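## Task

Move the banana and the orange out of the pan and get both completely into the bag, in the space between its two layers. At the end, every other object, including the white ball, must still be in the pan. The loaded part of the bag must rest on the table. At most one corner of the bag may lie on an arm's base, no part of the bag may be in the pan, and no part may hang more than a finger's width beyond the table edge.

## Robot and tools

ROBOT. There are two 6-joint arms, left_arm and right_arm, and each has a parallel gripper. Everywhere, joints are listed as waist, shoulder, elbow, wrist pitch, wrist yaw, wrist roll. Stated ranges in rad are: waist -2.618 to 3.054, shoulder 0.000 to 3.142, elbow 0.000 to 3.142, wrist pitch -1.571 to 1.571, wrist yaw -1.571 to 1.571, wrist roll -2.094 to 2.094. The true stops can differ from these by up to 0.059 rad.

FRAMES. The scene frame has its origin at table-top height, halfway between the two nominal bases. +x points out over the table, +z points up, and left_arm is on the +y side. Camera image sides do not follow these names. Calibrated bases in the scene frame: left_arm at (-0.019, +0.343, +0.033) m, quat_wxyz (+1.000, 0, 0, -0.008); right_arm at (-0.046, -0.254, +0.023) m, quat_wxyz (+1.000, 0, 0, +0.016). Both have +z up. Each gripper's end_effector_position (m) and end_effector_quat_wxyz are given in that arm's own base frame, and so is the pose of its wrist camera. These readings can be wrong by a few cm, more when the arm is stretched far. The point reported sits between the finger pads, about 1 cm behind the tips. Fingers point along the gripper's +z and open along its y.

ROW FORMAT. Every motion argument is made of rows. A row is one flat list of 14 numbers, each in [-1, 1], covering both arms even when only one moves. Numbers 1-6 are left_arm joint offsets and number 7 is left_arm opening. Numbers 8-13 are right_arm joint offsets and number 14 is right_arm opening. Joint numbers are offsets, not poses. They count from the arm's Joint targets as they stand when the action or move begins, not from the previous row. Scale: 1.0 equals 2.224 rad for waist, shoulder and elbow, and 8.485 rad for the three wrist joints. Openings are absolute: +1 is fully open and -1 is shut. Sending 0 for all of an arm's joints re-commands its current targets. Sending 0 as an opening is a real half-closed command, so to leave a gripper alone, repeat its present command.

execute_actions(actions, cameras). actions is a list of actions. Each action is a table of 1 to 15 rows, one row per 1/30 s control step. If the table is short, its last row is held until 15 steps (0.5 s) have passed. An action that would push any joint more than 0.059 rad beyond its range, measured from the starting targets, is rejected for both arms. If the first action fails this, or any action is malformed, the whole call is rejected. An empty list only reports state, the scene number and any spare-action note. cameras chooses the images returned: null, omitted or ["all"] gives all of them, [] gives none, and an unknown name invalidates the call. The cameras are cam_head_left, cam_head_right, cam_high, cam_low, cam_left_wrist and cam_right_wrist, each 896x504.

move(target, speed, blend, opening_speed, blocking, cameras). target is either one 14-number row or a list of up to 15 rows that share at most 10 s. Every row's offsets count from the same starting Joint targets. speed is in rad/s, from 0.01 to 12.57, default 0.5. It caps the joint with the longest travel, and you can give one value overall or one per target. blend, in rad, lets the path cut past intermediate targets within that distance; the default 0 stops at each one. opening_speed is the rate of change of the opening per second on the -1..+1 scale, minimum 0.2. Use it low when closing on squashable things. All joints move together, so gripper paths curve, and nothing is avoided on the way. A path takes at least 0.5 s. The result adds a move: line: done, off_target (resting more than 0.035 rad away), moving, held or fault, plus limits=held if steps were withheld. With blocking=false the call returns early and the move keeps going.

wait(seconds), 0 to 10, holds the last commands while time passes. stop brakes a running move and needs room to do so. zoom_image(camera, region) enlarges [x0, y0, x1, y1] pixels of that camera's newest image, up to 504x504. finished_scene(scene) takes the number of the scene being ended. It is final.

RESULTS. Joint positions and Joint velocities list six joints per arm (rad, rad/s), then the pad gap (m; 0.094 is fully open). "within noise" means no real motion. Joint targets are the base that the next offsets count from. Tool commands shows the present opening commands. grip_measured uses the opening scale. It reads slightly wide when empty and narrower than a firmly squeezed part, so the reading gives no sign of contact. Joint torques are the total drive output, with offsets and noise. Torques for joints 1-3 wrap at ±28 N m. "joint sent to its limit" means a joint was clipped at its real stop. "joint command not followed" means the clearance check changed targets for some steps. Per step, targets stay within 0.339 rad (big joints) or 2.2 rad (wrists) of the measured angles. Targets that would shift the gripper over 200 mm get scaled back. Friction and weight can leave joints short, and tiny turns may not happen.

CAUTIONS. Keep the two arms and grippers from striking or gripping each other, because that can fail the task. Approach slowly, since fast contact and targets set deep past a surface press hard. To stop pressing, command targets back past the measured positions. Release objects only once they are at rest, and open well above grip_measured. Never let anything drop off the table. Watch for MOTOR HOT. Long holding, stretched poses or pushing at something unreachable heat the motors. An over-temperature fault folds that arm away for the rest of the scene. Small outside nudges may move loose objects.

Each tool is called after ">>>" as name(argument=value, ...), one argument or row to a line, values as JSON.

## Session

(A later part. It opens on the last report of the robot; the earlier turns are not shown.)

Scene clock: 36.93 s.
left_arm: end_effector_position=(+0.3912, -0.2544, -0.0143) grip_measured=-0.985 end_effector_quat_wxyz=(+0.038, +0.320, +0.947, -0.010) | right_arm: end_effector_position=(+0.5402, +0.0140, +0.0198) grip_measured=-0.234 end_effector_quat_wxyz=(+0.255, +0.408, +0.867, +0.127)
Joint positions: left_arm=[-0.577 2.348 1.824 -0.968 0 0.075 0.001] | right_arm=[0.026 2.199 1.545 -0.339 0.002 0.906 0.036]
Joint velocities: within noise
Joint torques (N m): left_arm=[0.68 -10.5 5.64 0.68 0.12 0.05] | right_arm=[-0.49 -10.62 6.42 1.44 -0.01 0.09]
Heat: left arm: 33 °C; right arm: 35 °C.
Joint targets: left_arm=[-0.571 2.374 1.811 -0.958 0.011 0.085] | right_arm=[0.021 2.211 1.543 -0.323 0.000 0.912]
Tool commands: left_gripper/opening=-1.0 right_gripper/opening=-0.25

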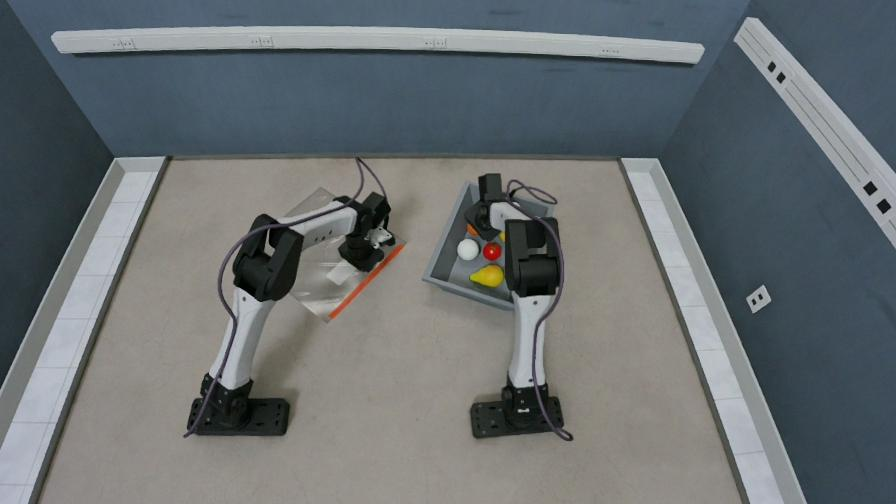

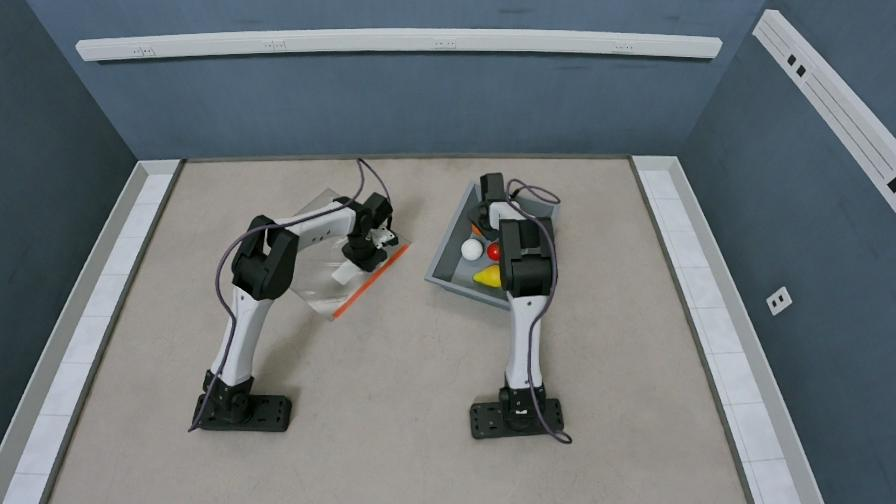

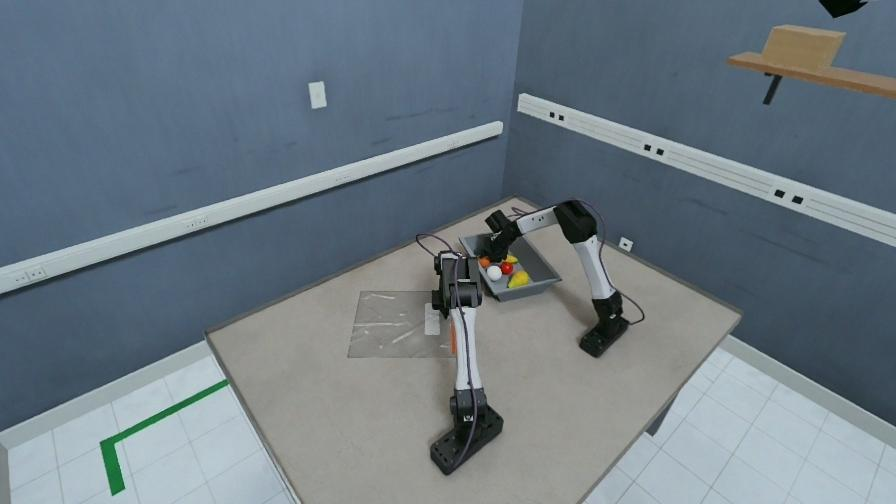

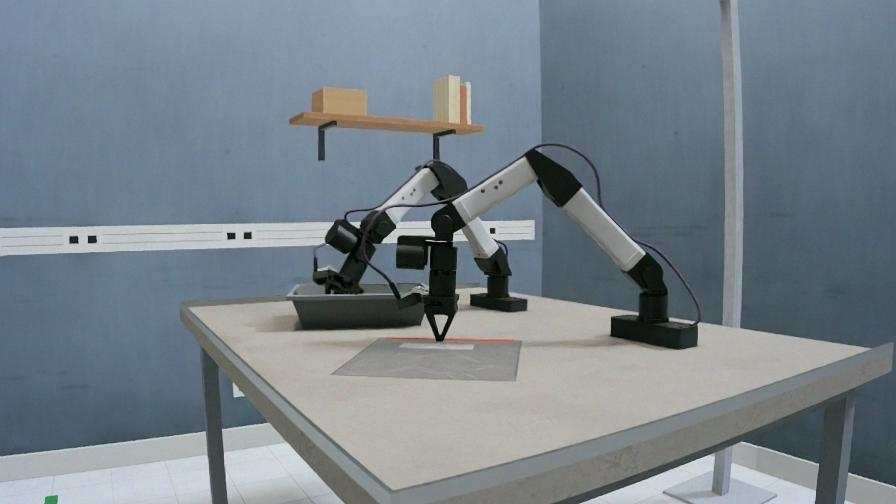

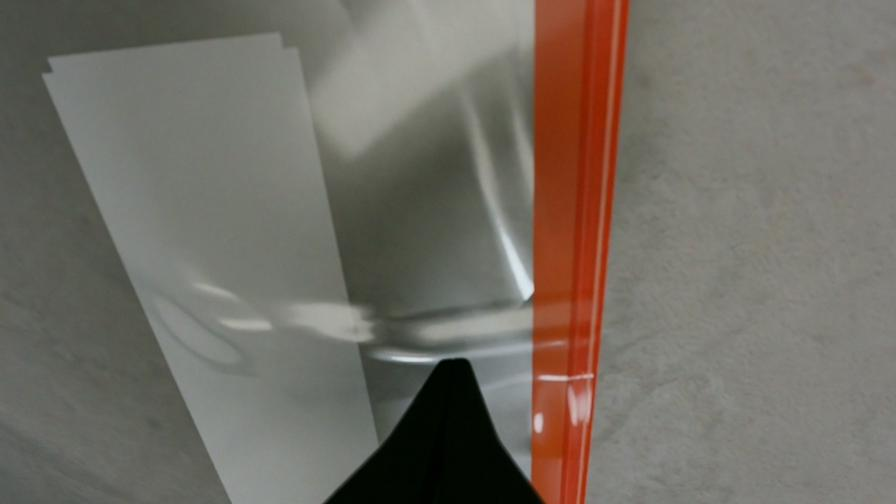

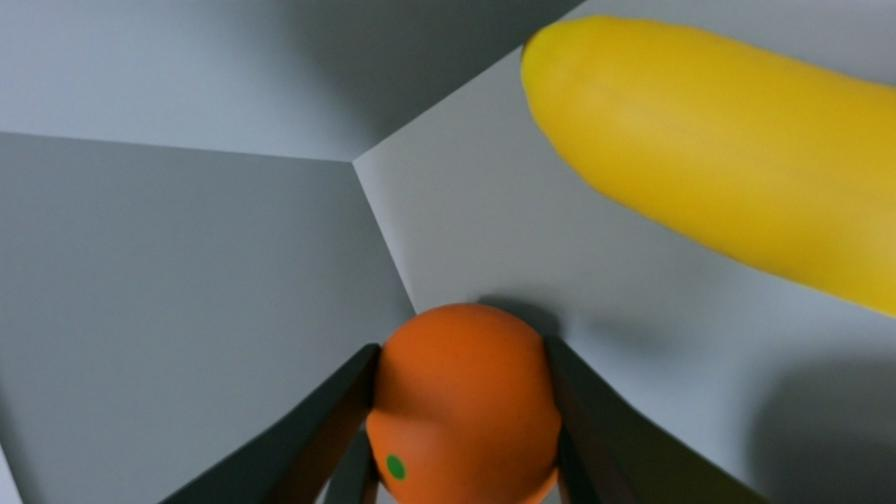

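>>> move(
  target=[0, -0.0297, 0.0346, -0.0109, 0, 0, -1.0, 0, -0.0544, 0.1621, -0.0534, 0, 0, -0.25],
  speed=0.4,
)

Scene clock: 39.70 s.
left_arm: end_effector_position=(+0.3881, -0.2524, -0.0040) grip_measured=-0.985 end_effector_quat_wxyz=(+0.025, +0.320, +0.947, -0.006) | right_arm: end_effector_position=(+0.5395, +0.0140, +0.1221) grip_measured=-0.234 end_effector_quat_wxyz=(+0.239, +0.411, +0.872, +0.119)
Joint positions: left_arm=[-0.577 2.348 1.868 -1.038 0 0.075 0.001] | right_arm=[0.026 2.135 1.88 -0.776 0.002 0.906 0.036]
Joint torques (N m): left_arm=[0.64 -15.64 8.96 0.39 0.12 0.06] | right_arm=[-0.5 -15.5 9.26 1.19 0 0.09]
Heat: left arm: 34 °C; right arm: 37 °C.
Joint targets: left_arm=[-0.571 2.308 1.888 -1.050 0.011 0.085] | right_arm=[0.021 2.090 1.904 -0.776 0.000 0.912]
move: off_target (left_arm, right_arm); left_arm: the shoulder is farthest, 0.040 rad from its target; right_arm: the shoulder is farthest, 0.045 rad from its target

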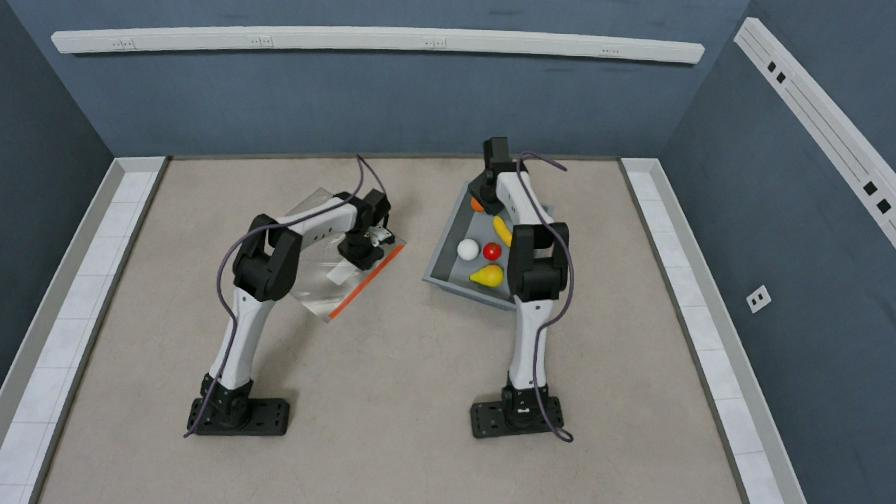

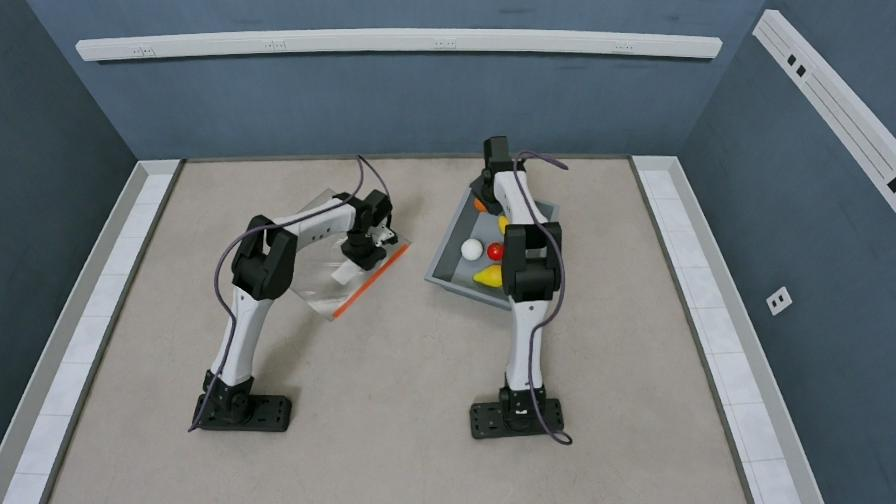

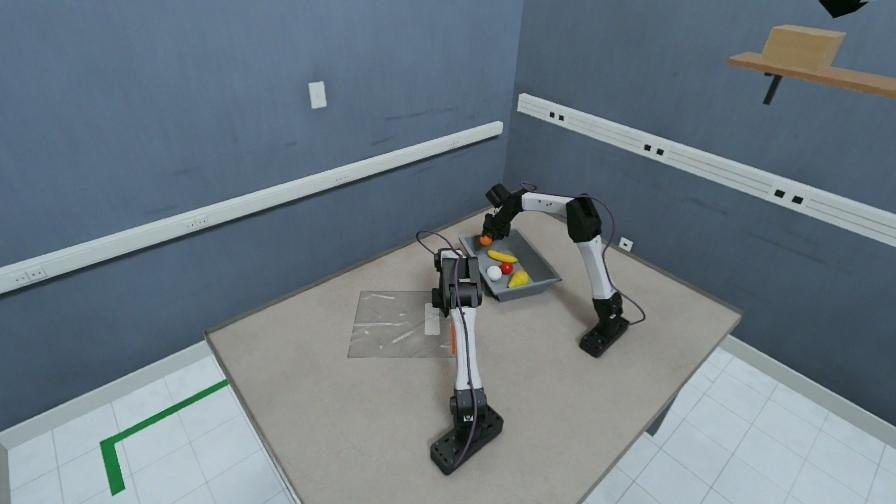

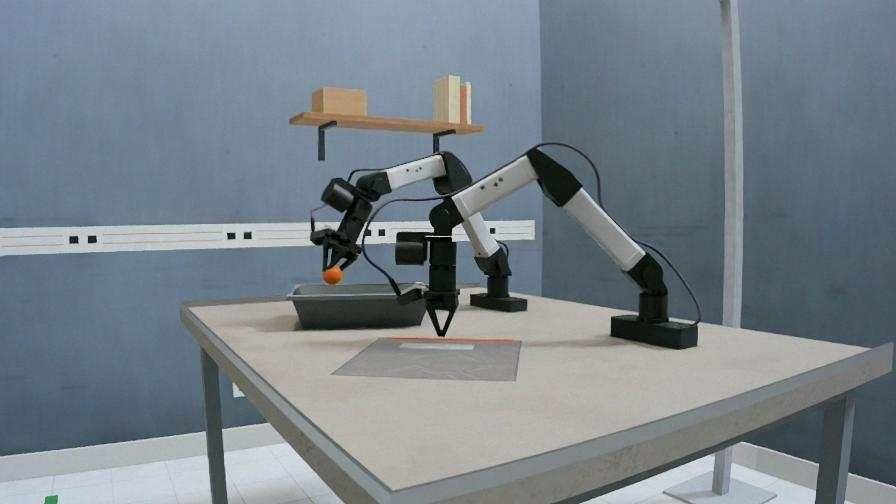

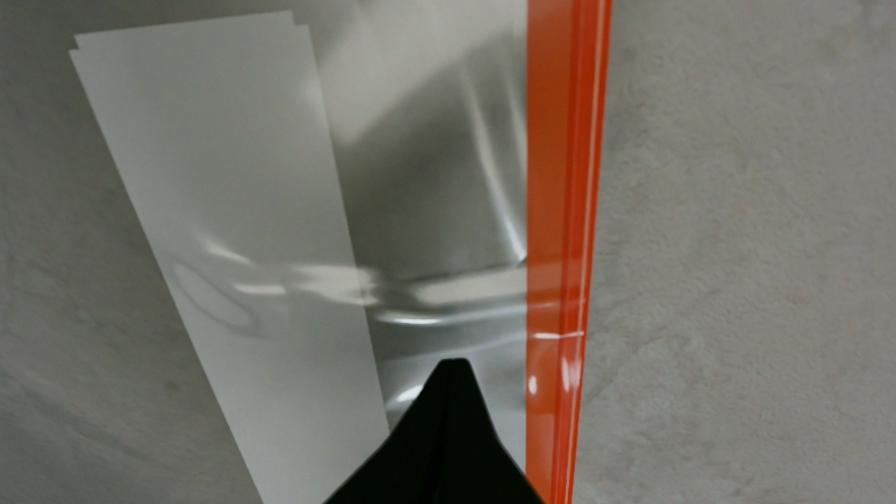

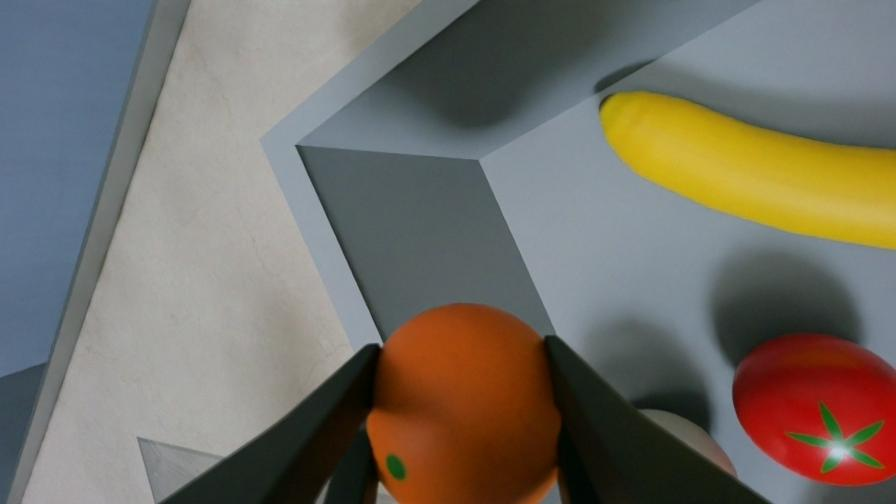

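>>> move(
  target=[0, -0.0261, 0, -0.0059, 0, 0, -1.0, 0, 0, 0, 0, 0, 0, -0.25],
  speed=0.2,
  cameras=["cam_low", "cam_left_wrist", "cam_high"],
)

>>> zoom_image(
  camera="cam_low",
  region=[320, 280, 540, 400],
)

Scene clock: 41.20 s.
left_arm: end_effector_position=(+0.3836, -0.2494, +0.0241) grip_measured=-0.985 end_effector_quat_wxyz=(+0.033, +0.320, +0.947, -0.008) | right_arm: end_effector_position=(+0.5393, +0.0140, +0.1219) grip_measured=-0.234 end_effector_quat_wxyz=(+0.238, +0.411, +0.872, +0.119)
Joint positions: left_arm=[-0.577 2.283 1.868 -1.088 0 0.075 0.001] | right_arm=[0.026 2.135 1.88 -0.777 0.002 0.906 0.036]
Joint torques (N m): left_arm=[0.68 -14.69 9.09 0.41 0.13 0.06] | right_arm=[-0.47 -15.51 9.25 1.22 0 0.09]
Heat: left arm: 35 °C; right arm: 38 °C.
Joint targets: left_arm=[-0.571 2.250 1.888 -1.100 0.011 0.085] | right_arm=[0.021 2.090 1.904 -0.776 0.000 0.912]
move: off_target (right_arm); right_arm: the shoulder is farthest, 0.045 rad from its target
Images, in order (width x height): cam_high 896x504, cam_low 896x504, cam_left_wrist 896x504.

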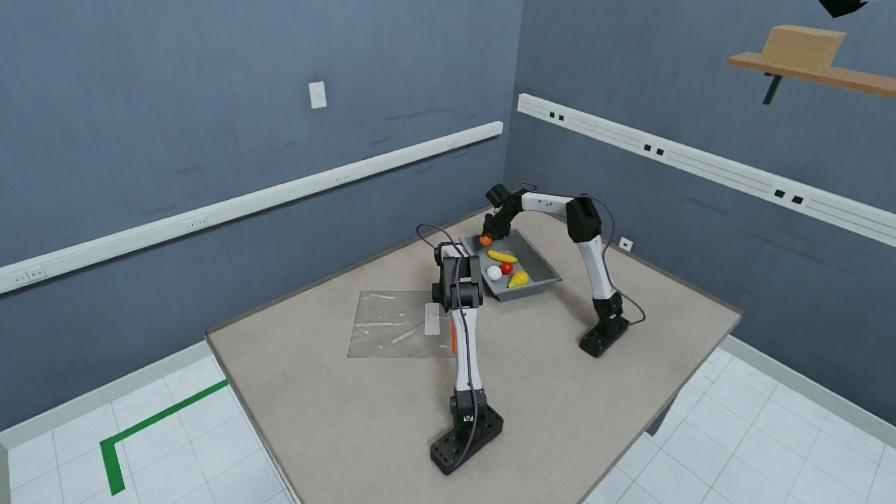

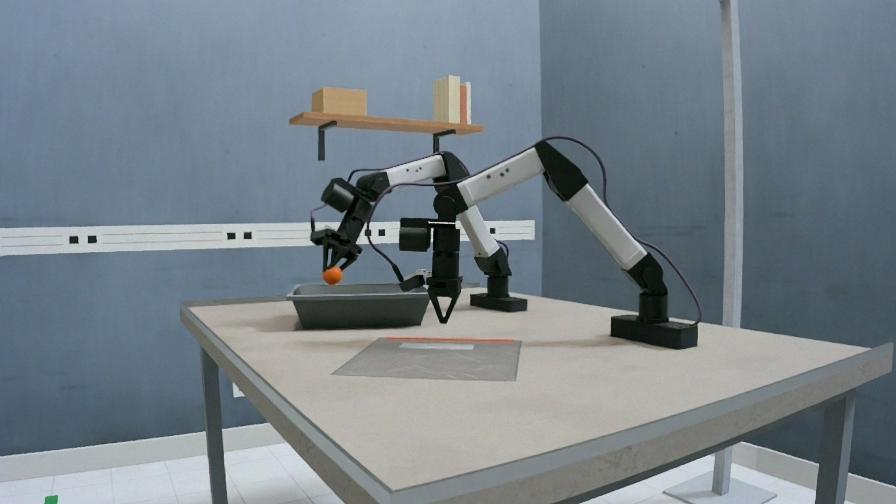

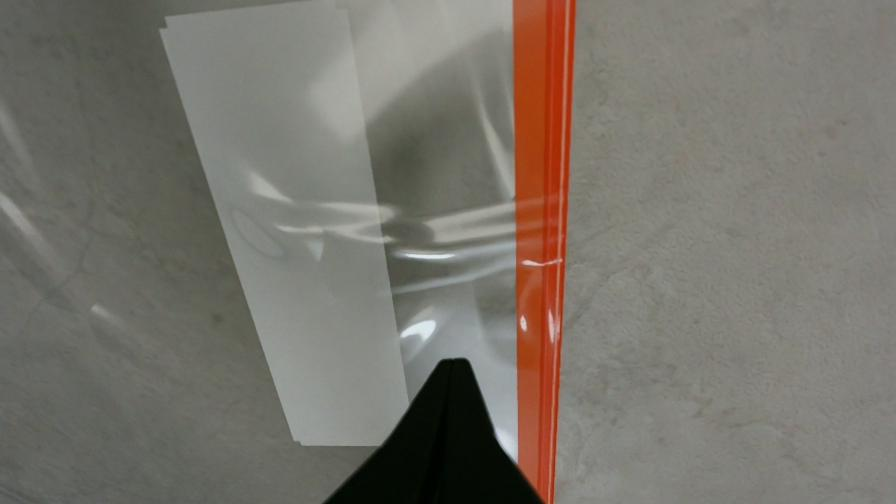

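Scaled by 2.291 from the camera's 896x504 image, which has a finer 1280x720 frame.

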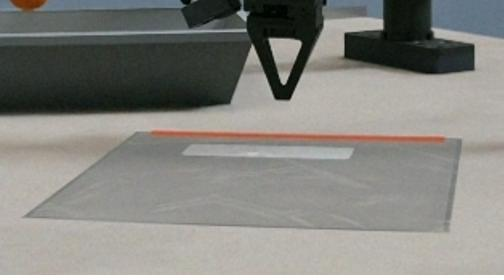

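>>> move(
  target=[
    [0.0054, 0.0306, -0.0229, 0.0103, 0, 0, -0.234, 0, 0, 0, 0, 0, 0, -0.25],
    [0.0054, 0.0607, -0.0463, 0.0206, 0, 0, -0.234, 0, 0, 0, 0, 0, 0, -0.25],
  ],
  speed=[0.25, 0.08],
  cameras=["cam_low", "cam_left_wrist"],
)

>>> zoom_image(
  camera="cam_low",
  region=[320, 280, 540, 400],
)

Scene clock: 45.03 s.
left_arm: end_effector_position=(+0.3921, -0.2485, -0.0154) grip_measured=-0.236 end_effector_quat_wxyz=(+0.037, +0.314, +0.949, -0.009) | right_arm: end_effector_position=(+0.5393, +0.0140, +0.1219) grip_measured=-0.234 end_effector_quat_wxyz=(+0.238, +0.411, +0.872, +0.119)
Joint positions: left_arm=[-0.565 2.342 1.809 -0.961 0 0.075 0.036] | right_arm=[0.026 2.135 1.88 -0.777 0.002 0.906 0.036]
Joint torques (N m): left_arm=[0.69 -9.09 4.6 0.98 0.12 0.03] | right_arm=[-0.49 -15.49 9.26 1.22 0 0.09]
Heat: left arm: 35 °C; right arm: 40 °C.
Joint targets: left_arm=[-0.559 2.385 1.785 -0.925 0.011 0.085] | right_arm=[0.021 2.090 1.904 -0.776 0.000 0.912]
move: off_target (left_arm, right_arm); left_arm: the shoulder is farthest, 0.043 rad from its target; right_arm: the shoulder is farthest, 0.045 rad from its target
Images, in order (width x height): cam_low 896x504, cam_left_wrist 896x504.

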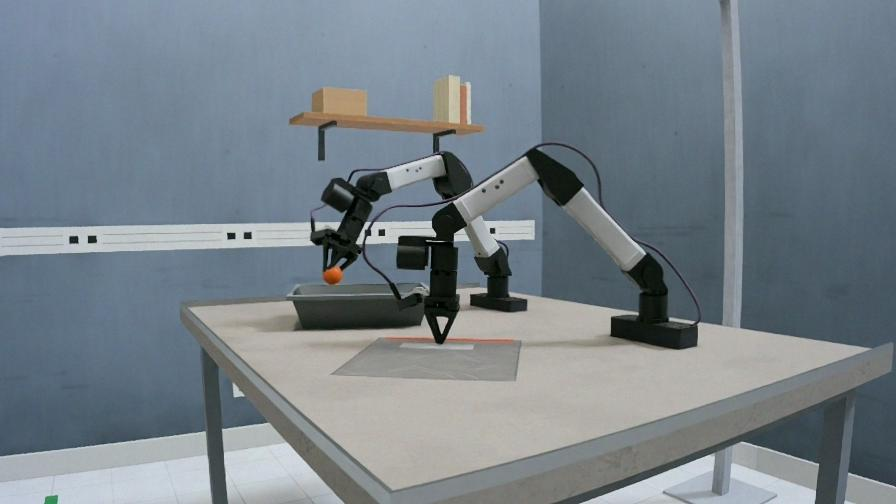

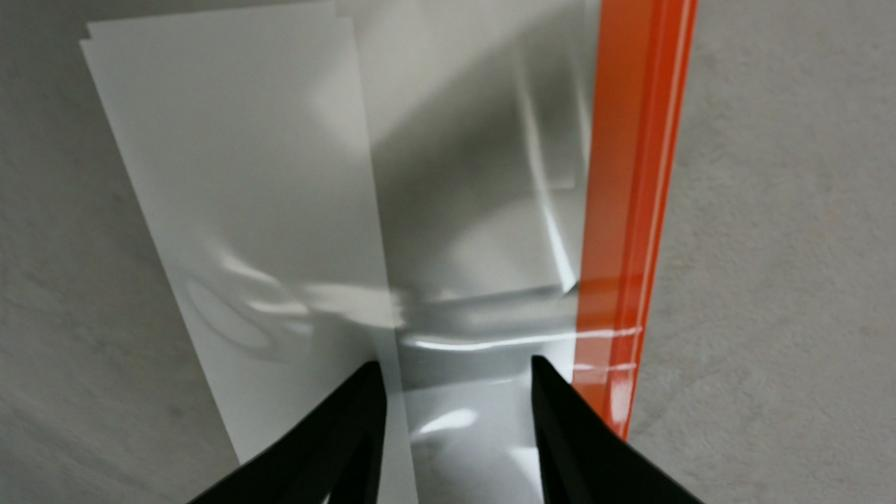

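Scaled by 2.291 from the camera's 896x504 image, which has a finer 1280x720 frame.

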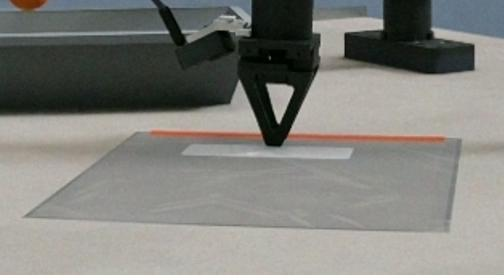

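>>> move(
  target=[0, 0, 0, 0, 0, 0, -1.0, 0, 0, 0, 0, 0, 0, -0.25],
  opening_speed=0.5,
  cameras=["cam_low", "cam_left_wrist"],
)

>>> zoom_image(
  camera="cam_low",
  region=[320, 280, 540, 400],
)

Scene clock: 46.97 s.
left_arm: end_effector_position=(+0.3941, -0.2524, -0.0151) grip_measured=-0.985 end_effector_quat_wxyz=(+0.043, +0.315, +0.948, -0.017) | right_arm: end_effector_position=(+0.5393, +0.0140, +0.1219) grip_measured=-0.234 end_effector_quat_wxyz=(+0.238, +0.411, +0.872, +0.119)
Joint positions: left_arm=[-0.565 2.342 1.809 -0.946 0.013 0.076 0.001] | right_arm=[0.026 2.135 1.88 -0.777 0.002 0.906 0.036]
Joint torques (N m): left_arm=[0.68 -9.07 4.63 0.84 0 0.06] | right_arm=[-0.47 -15.5 9.26 1.22 0 0.09]
Heat: left arm: 36 °C; right arm: 40 °C.
Joint targets: left_arm=[-0.559 2.385 1.785 -0.925 0.011 0.085] | right_arm=[0.021 2.090 1.904 -0.776 0.000 0.912]
move: off_target (left_arm, right_arm); left_arm: the shoulder is farthest, 0.043 rad from its target; right_arm: the shoulder is farthest, 0.045 rad from its target
Images, in order (width x height): cam_low 896x504, cam_left_wrist 896x504.

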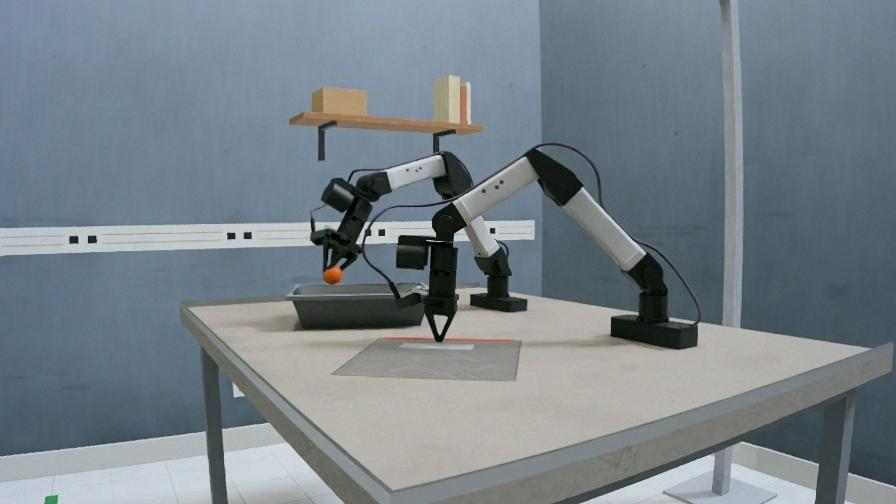

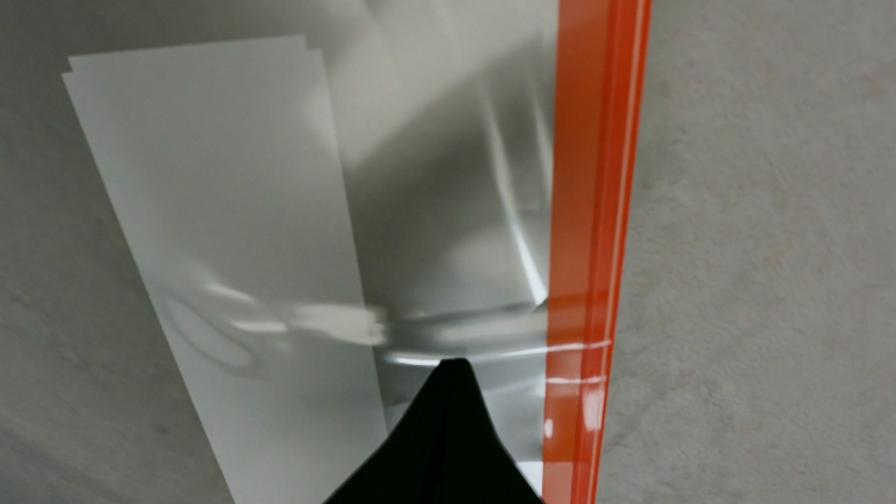

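Scaled by 2.291 from the camera's 896x504 image, which has a finer 1280x720 frame.

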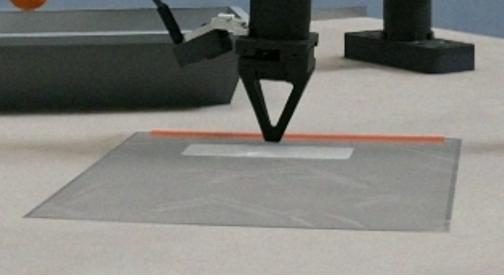

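>>> move(
  target=[0, -0.045, 0.035, -0.012, 0, 0, -1.0, 0, 0, 0, 0, 0, 0, -0.25],
  speed=0.2,
  cameras=["cam_low", "cam_left_wrist"],
)

>>> zoom_image(
  camera="cam_low",
  region=[320, 280, 540, 400],
)

Scene clock: 48.47 s.
left_arm: end_effector_position=(+0.3918, -0.2510, +0.0039) grip_measured=-0.985 end_effector_quat_wxyz=(+0.039, +0.315, +0.948, -0.016) | right_arm: end_effector_position=(+0.5393, +0.0140, +0.1219) grip_measured=-0.234 end_effector_quat_wxyz=(+0.238, +0.411, +0.872, +0.119)
Joint positions: left_arm=[-0.565 2.318 1.845 -1.015 0.013 0.076 0.001] | right_arm=[0.026 2.135 1.88 -0.777 0.002 0.906 0.036]
Joint torques (N m): left_arm=[0.66 -14.97 8.77 0.46 0 0.04] | right_arm=[-0.5 -15.5 9.26 1.23 -0.01 0.09]
Heat: left arm: 36 °C; right arm: 41 °C.
Joint targets: left_arm=[-0.559 2.285 1.863 -1.027 0.011 0.085] | right_arm=[0.021 2.090 1.904 -0.776 0.000 0.912]
move: off_target (right_arm); right_arm: the shoulder is farthest, 0.045 rad from its target
Images, in order (width x height): cam_low 896x504, cam_left_wrist 896x504.

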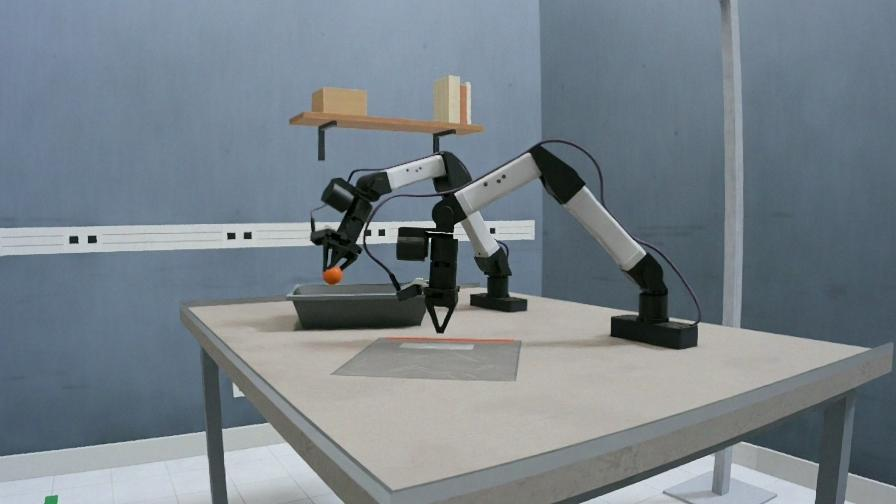

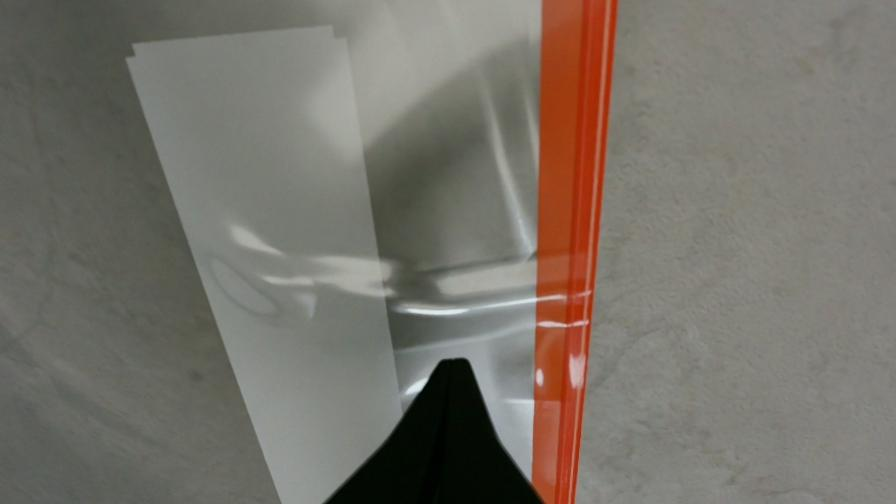

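Scaled by 2.291 from the camera's 896x504 image, which has a finer 1280x720 frame.

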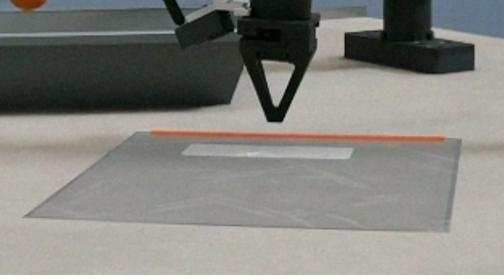

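>>> move(
  target=[
    [0, 0.015, -0.012, 0.005, 0, 0, -0.234, 0, 0, 0, 0, 0, 0, -0.25],
    [0, 0.0562, -0.0409, 0.0179, 0, 0, -0.234, 0, 0, 0, 0, 0, 0, -0.25],
  ],
  speed=[0.2, 0.08],
  cameras=["cam_left_wrist"],
)

>>> move(
  target=[0, 0, 0, 0, 0, 0, -1.0, 0, 0, 0, 0, 0, 0, -0.25],
  opening_speed=0.5,
  cameras=["cam_left_wrist"],
)

Scene clock: 52.80 s.
left_arm: end_effector_position=(+0.3963, -0.2538, -0.0163) grip_measured=-0.236 end_effector_quat_wxyz=(+0.048, +0.315, +0.948, -0.019) | right_arm: end_effector_position=(+0.5393, +0.0140, +0.1219) grip_measured=-0.234 end_effector_quat_wxyz=(+0.238, +0.411, +0.872, +0.119)
Joint positions: left_arm=[-0.565 2.344 1.806 -0.931 0.013 0.076 0.036] | right_arm=[0.026 2.135 1.88 -0.777 0.002 0.906 0.036]
Joint torques (N m): left_arm=[0.66 -7.41 3.63 1.26 0.01 0.05] | right_arm=[-0.49 -15.5 9.26 1.22 -0.01 0.09]
Heat: left arm: 38 °C; right arm: 43 °C.
Joint targets: left_arm=[-0.559 2.410 1.772 -0.875 0.011 0.085] | right_arm=[0.021 2.090 1.904 -0.776 0.000 0.912]
move: off_target (left_arm, right_arm); left_arm: the shoulder is farthest, 0.066 rad from its target; right_arm: the shoulder is farthest, 0.045 rad from its target
Images, in order (width x height): cam_left_wrist 896x504.

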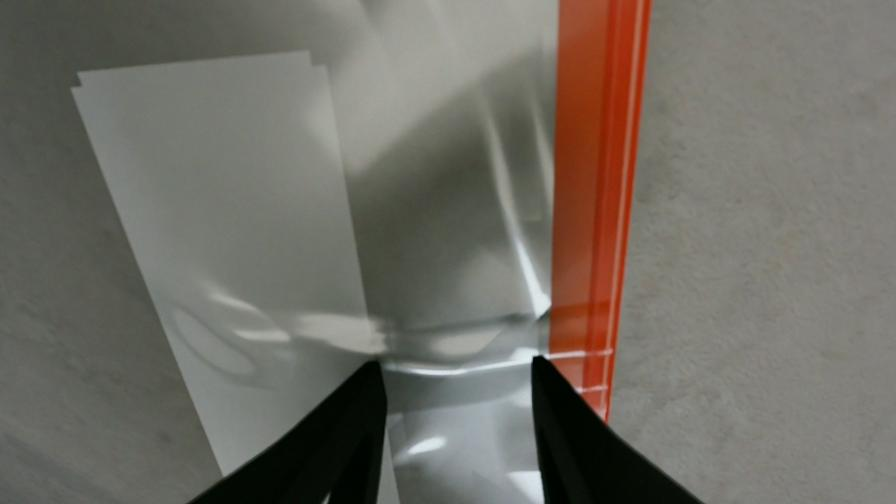

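Scene clock: 54.53 s.
left_arm: end_effector_position=(+0.4020, -0.2589, -0.0154) grip_measured=-0.984 end_effector_quat_wxyz=(+0.062, +0.315, +0.947, -0.026) | right_arm: end_effector_position=(+0.5393, +0.0140, +0.1219) grip_measured=-0.234 end_effector_quat_wxyz=(+0.238, +0.411, +0.872, +0.119)
Joint positions: left_arm=[-0.565 2.344 1.806 -0.9 0.02 0.076 0.001] | right_arm=[0.026 2.135 1.88 -0.777 0.002 0.906 0.036]
Joint torques (N m): left_arm=[0.68 -7.43 3.63 0.99 -0.06 0.03] | right_arm=[-0.49 -15.49 9.25 1.23 0 0.09]
Heat: left arm: 37 °C; right arm: 44 °C.
Joint targets: left_arm=[-0.559 2.410 1.772 -0.875 0.012 0.085] | right_arm=[0.021 2.090 1.904 -0.776 0.000 0.912]
move: off_target (left_arm, right_arm); left_arm: the shoulder is farthest, 0.066 rad from its target; right_arm: the shoulder is farthest, 0.045 rad from its target
Images, in order (width x height): cam_left_wrist 896x504.

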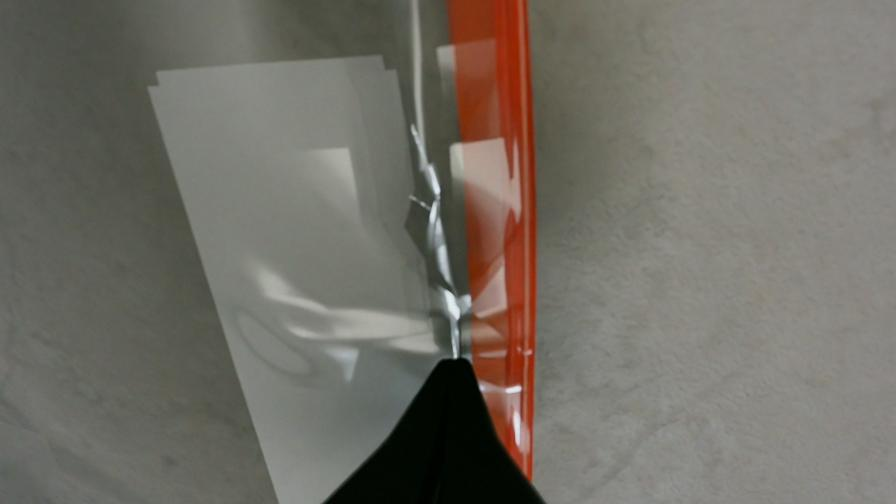

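>>> move(
  target=[0, -0.0562, 0.0409, -0.0179, 0, 0, -1.0, 0, 0, 0, 0, 0, 0, -0.25],
  speed=0.2,
  cameras=["cam_left_wrist", "cam_low"],
)

>>> zoom_image(
  camera="cam_low",
  region=[320, 280, 540, 400],
)

Scene clock: 56.20 s.
left_arm: end_effector_position=(+0.3912, -0.2520, +0.0035) grip_measured=-0.984 end_effector_quat_wxyz=(+0.038, +0.315, +0.948, -0.020) | right_arm: end_effector_position=(+0.5393, +0.0140, +0.1219) grip_measured=-0.234 end_effector_quat_wxyz=(+0.238, +0.411, +0.872, +0.119)
Joint positions: left_arm=[-0.565 2.319 1.845 -1.014 0.02 0.076 0.001] | right_arm=[0.026 2.135 1.88 -0.777 0.002 0.906 0.036]
Joint torques (N m): left_arm=[0.68 -15.01 8.79 0.44 -0.05 0.04] | right_arm=[-0.49 -15.49 9.26 1.23 -0.01 0.09]
Heat: left arm: 38 °C; right arm: 44 °C.
Joint targets: left_arm=[-0.559 2.285 1.863 -1.027 0.012 0.085] | right_arm=[0.021 2.090 1.904 -0.776 0.000 0.912]
move: off_target (right_arm); right_arm: the shoulder is farthest, 0.045 rad from its target
Images, in order (width x height): cam_low 896x504, cam_left_wrist 896x504.

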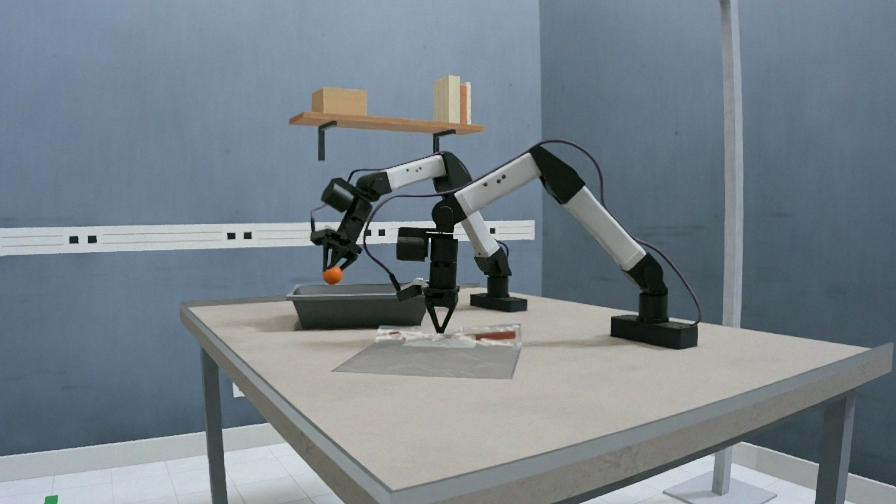

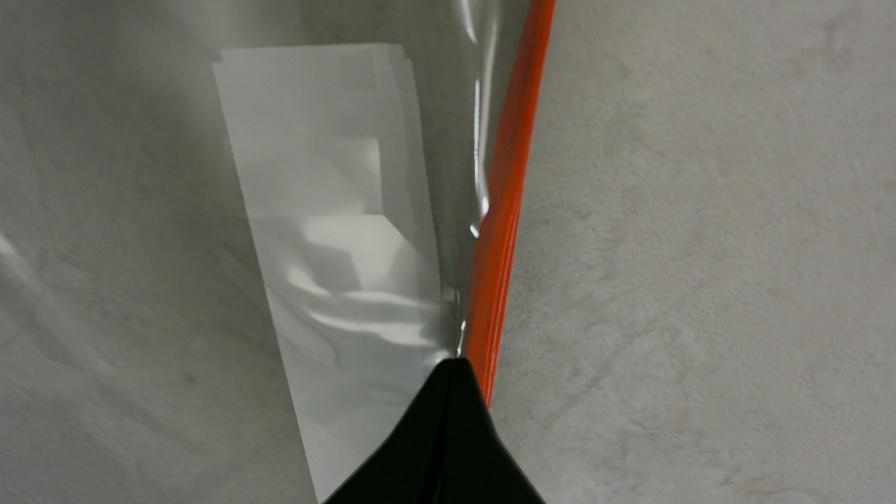

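Scaled by 2.291 from the camera's 896x504 image, which has a finer 1280x720 frame.

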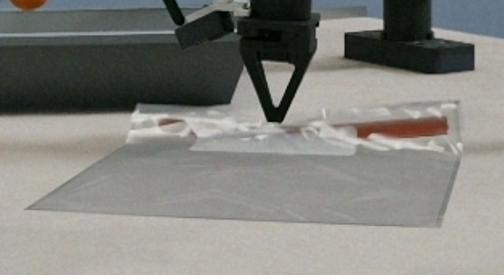

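>>> move(
  target=[0, -0.03, 0, -0.008, 0, 0, -1.0, 0, 0, 0, 0, 0, 0, -0.25],
  speed=0.2,
  cameras=["cam_left_wrist", "cam_low", "cam_high", "cam_head_right"],
)

>>> zoom_image(
  camera="cam_low",
  region=[320, 270, 540, 390],
)

>>> zoom_image(
  camera="cam_head_right",
  region=[260, 160, 480, 340],
)

Scene clock: 57.67 s.
left_arm: end_effector_position=(+0.3826, -0.2466, +0.0327) grip_measured=-0.984 end_effector_quat_wxyz=(+0.038, +0.315, +0.948, -0.020) | right_arm: end_effector_position=(+0.5393, +0.0140, +0.1219) grip_measured=-0.234 end_effector_quat_wxyz=(+0.238, +0.411, +0.872, +0.119)
Joint positions: left_arm=[-0.565 2.25 1.845 -1.082 0.02 0.076 0.001] | right_arm=[0.026 2.135 1.88 -0.777 0.002 0.906 0.036]
Joint torques (N m): left_arm=[0.68 -14.43 8.85 0.47 -0.06 0.04] | right_arm=[-0.46 -15.49 9.25 1.23 0 0.08]
Heat: left arm: 39 °C; right arm: 45 °C.
Joint targets: left_arm=[-0.559 2.218 1.863 -1.095 0.012 0.085] | right_arm=[0.021 2.090 1.904 -0.776 0.000 0.912]
move: off_target (right_arm); right_arm: the shoulder is farthest, 0.045 rad from its target
Images, in order (width x height): cam_head_right 896x504, cam_high 896x504, cam_low 896x504, cam_left_wrist 896x504.

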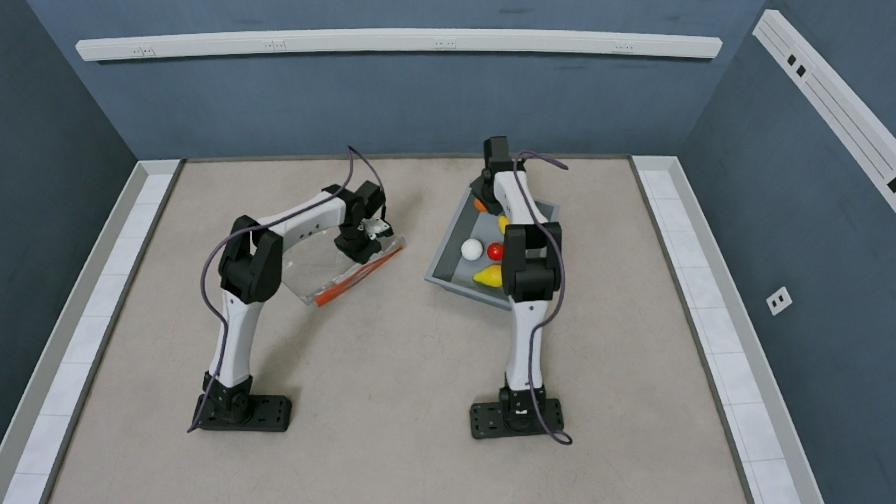

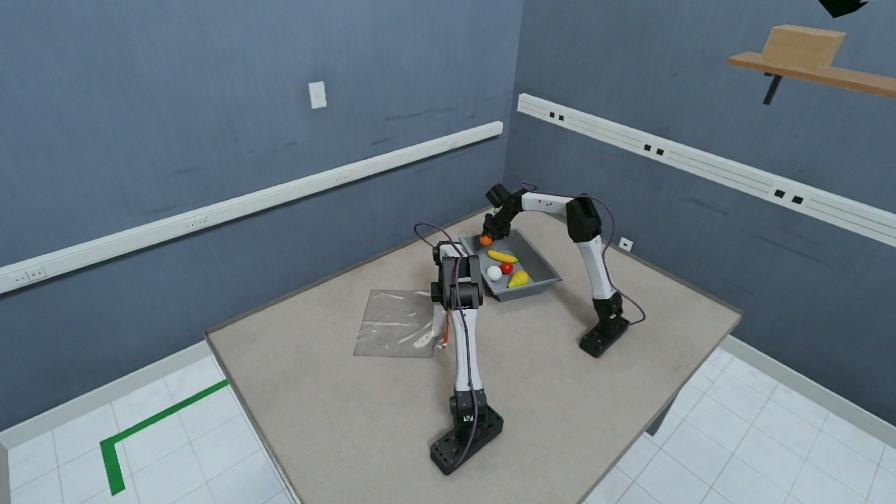

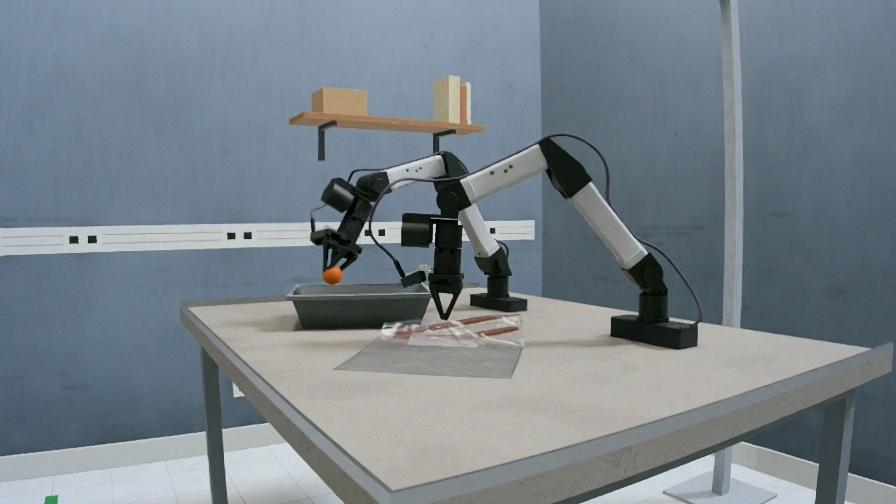

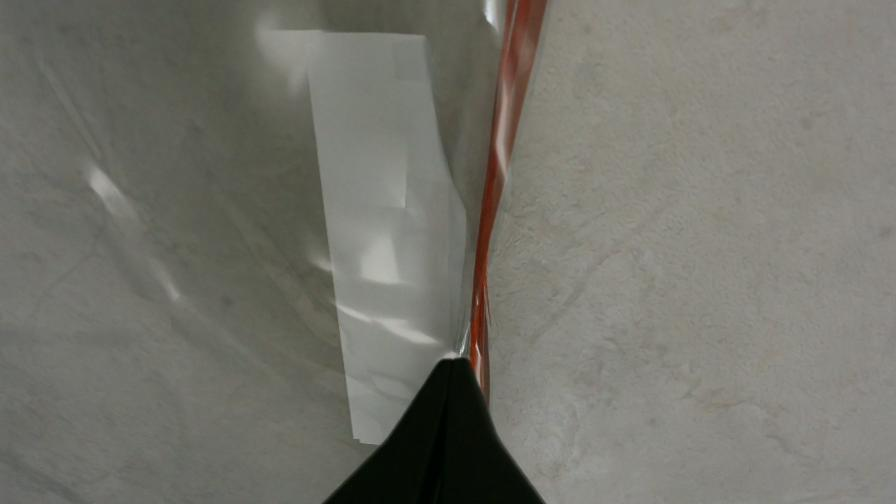

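Scaled by 2.291 from the camera's 896x504 image, which has a finer 1280x720 frame.

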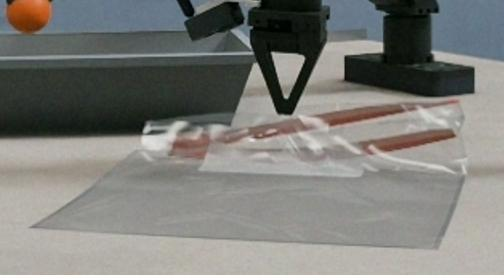

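Scaled by 2.291 from the camera's 896x504 image, which has a finer 1280x720 frame.

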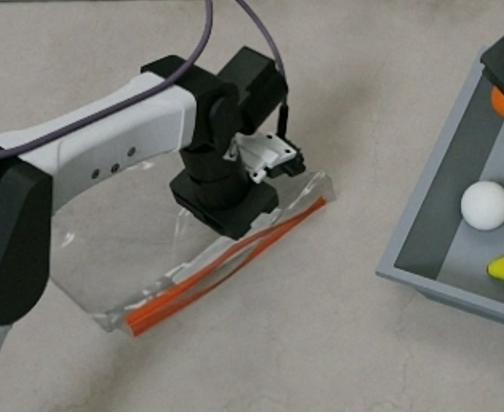

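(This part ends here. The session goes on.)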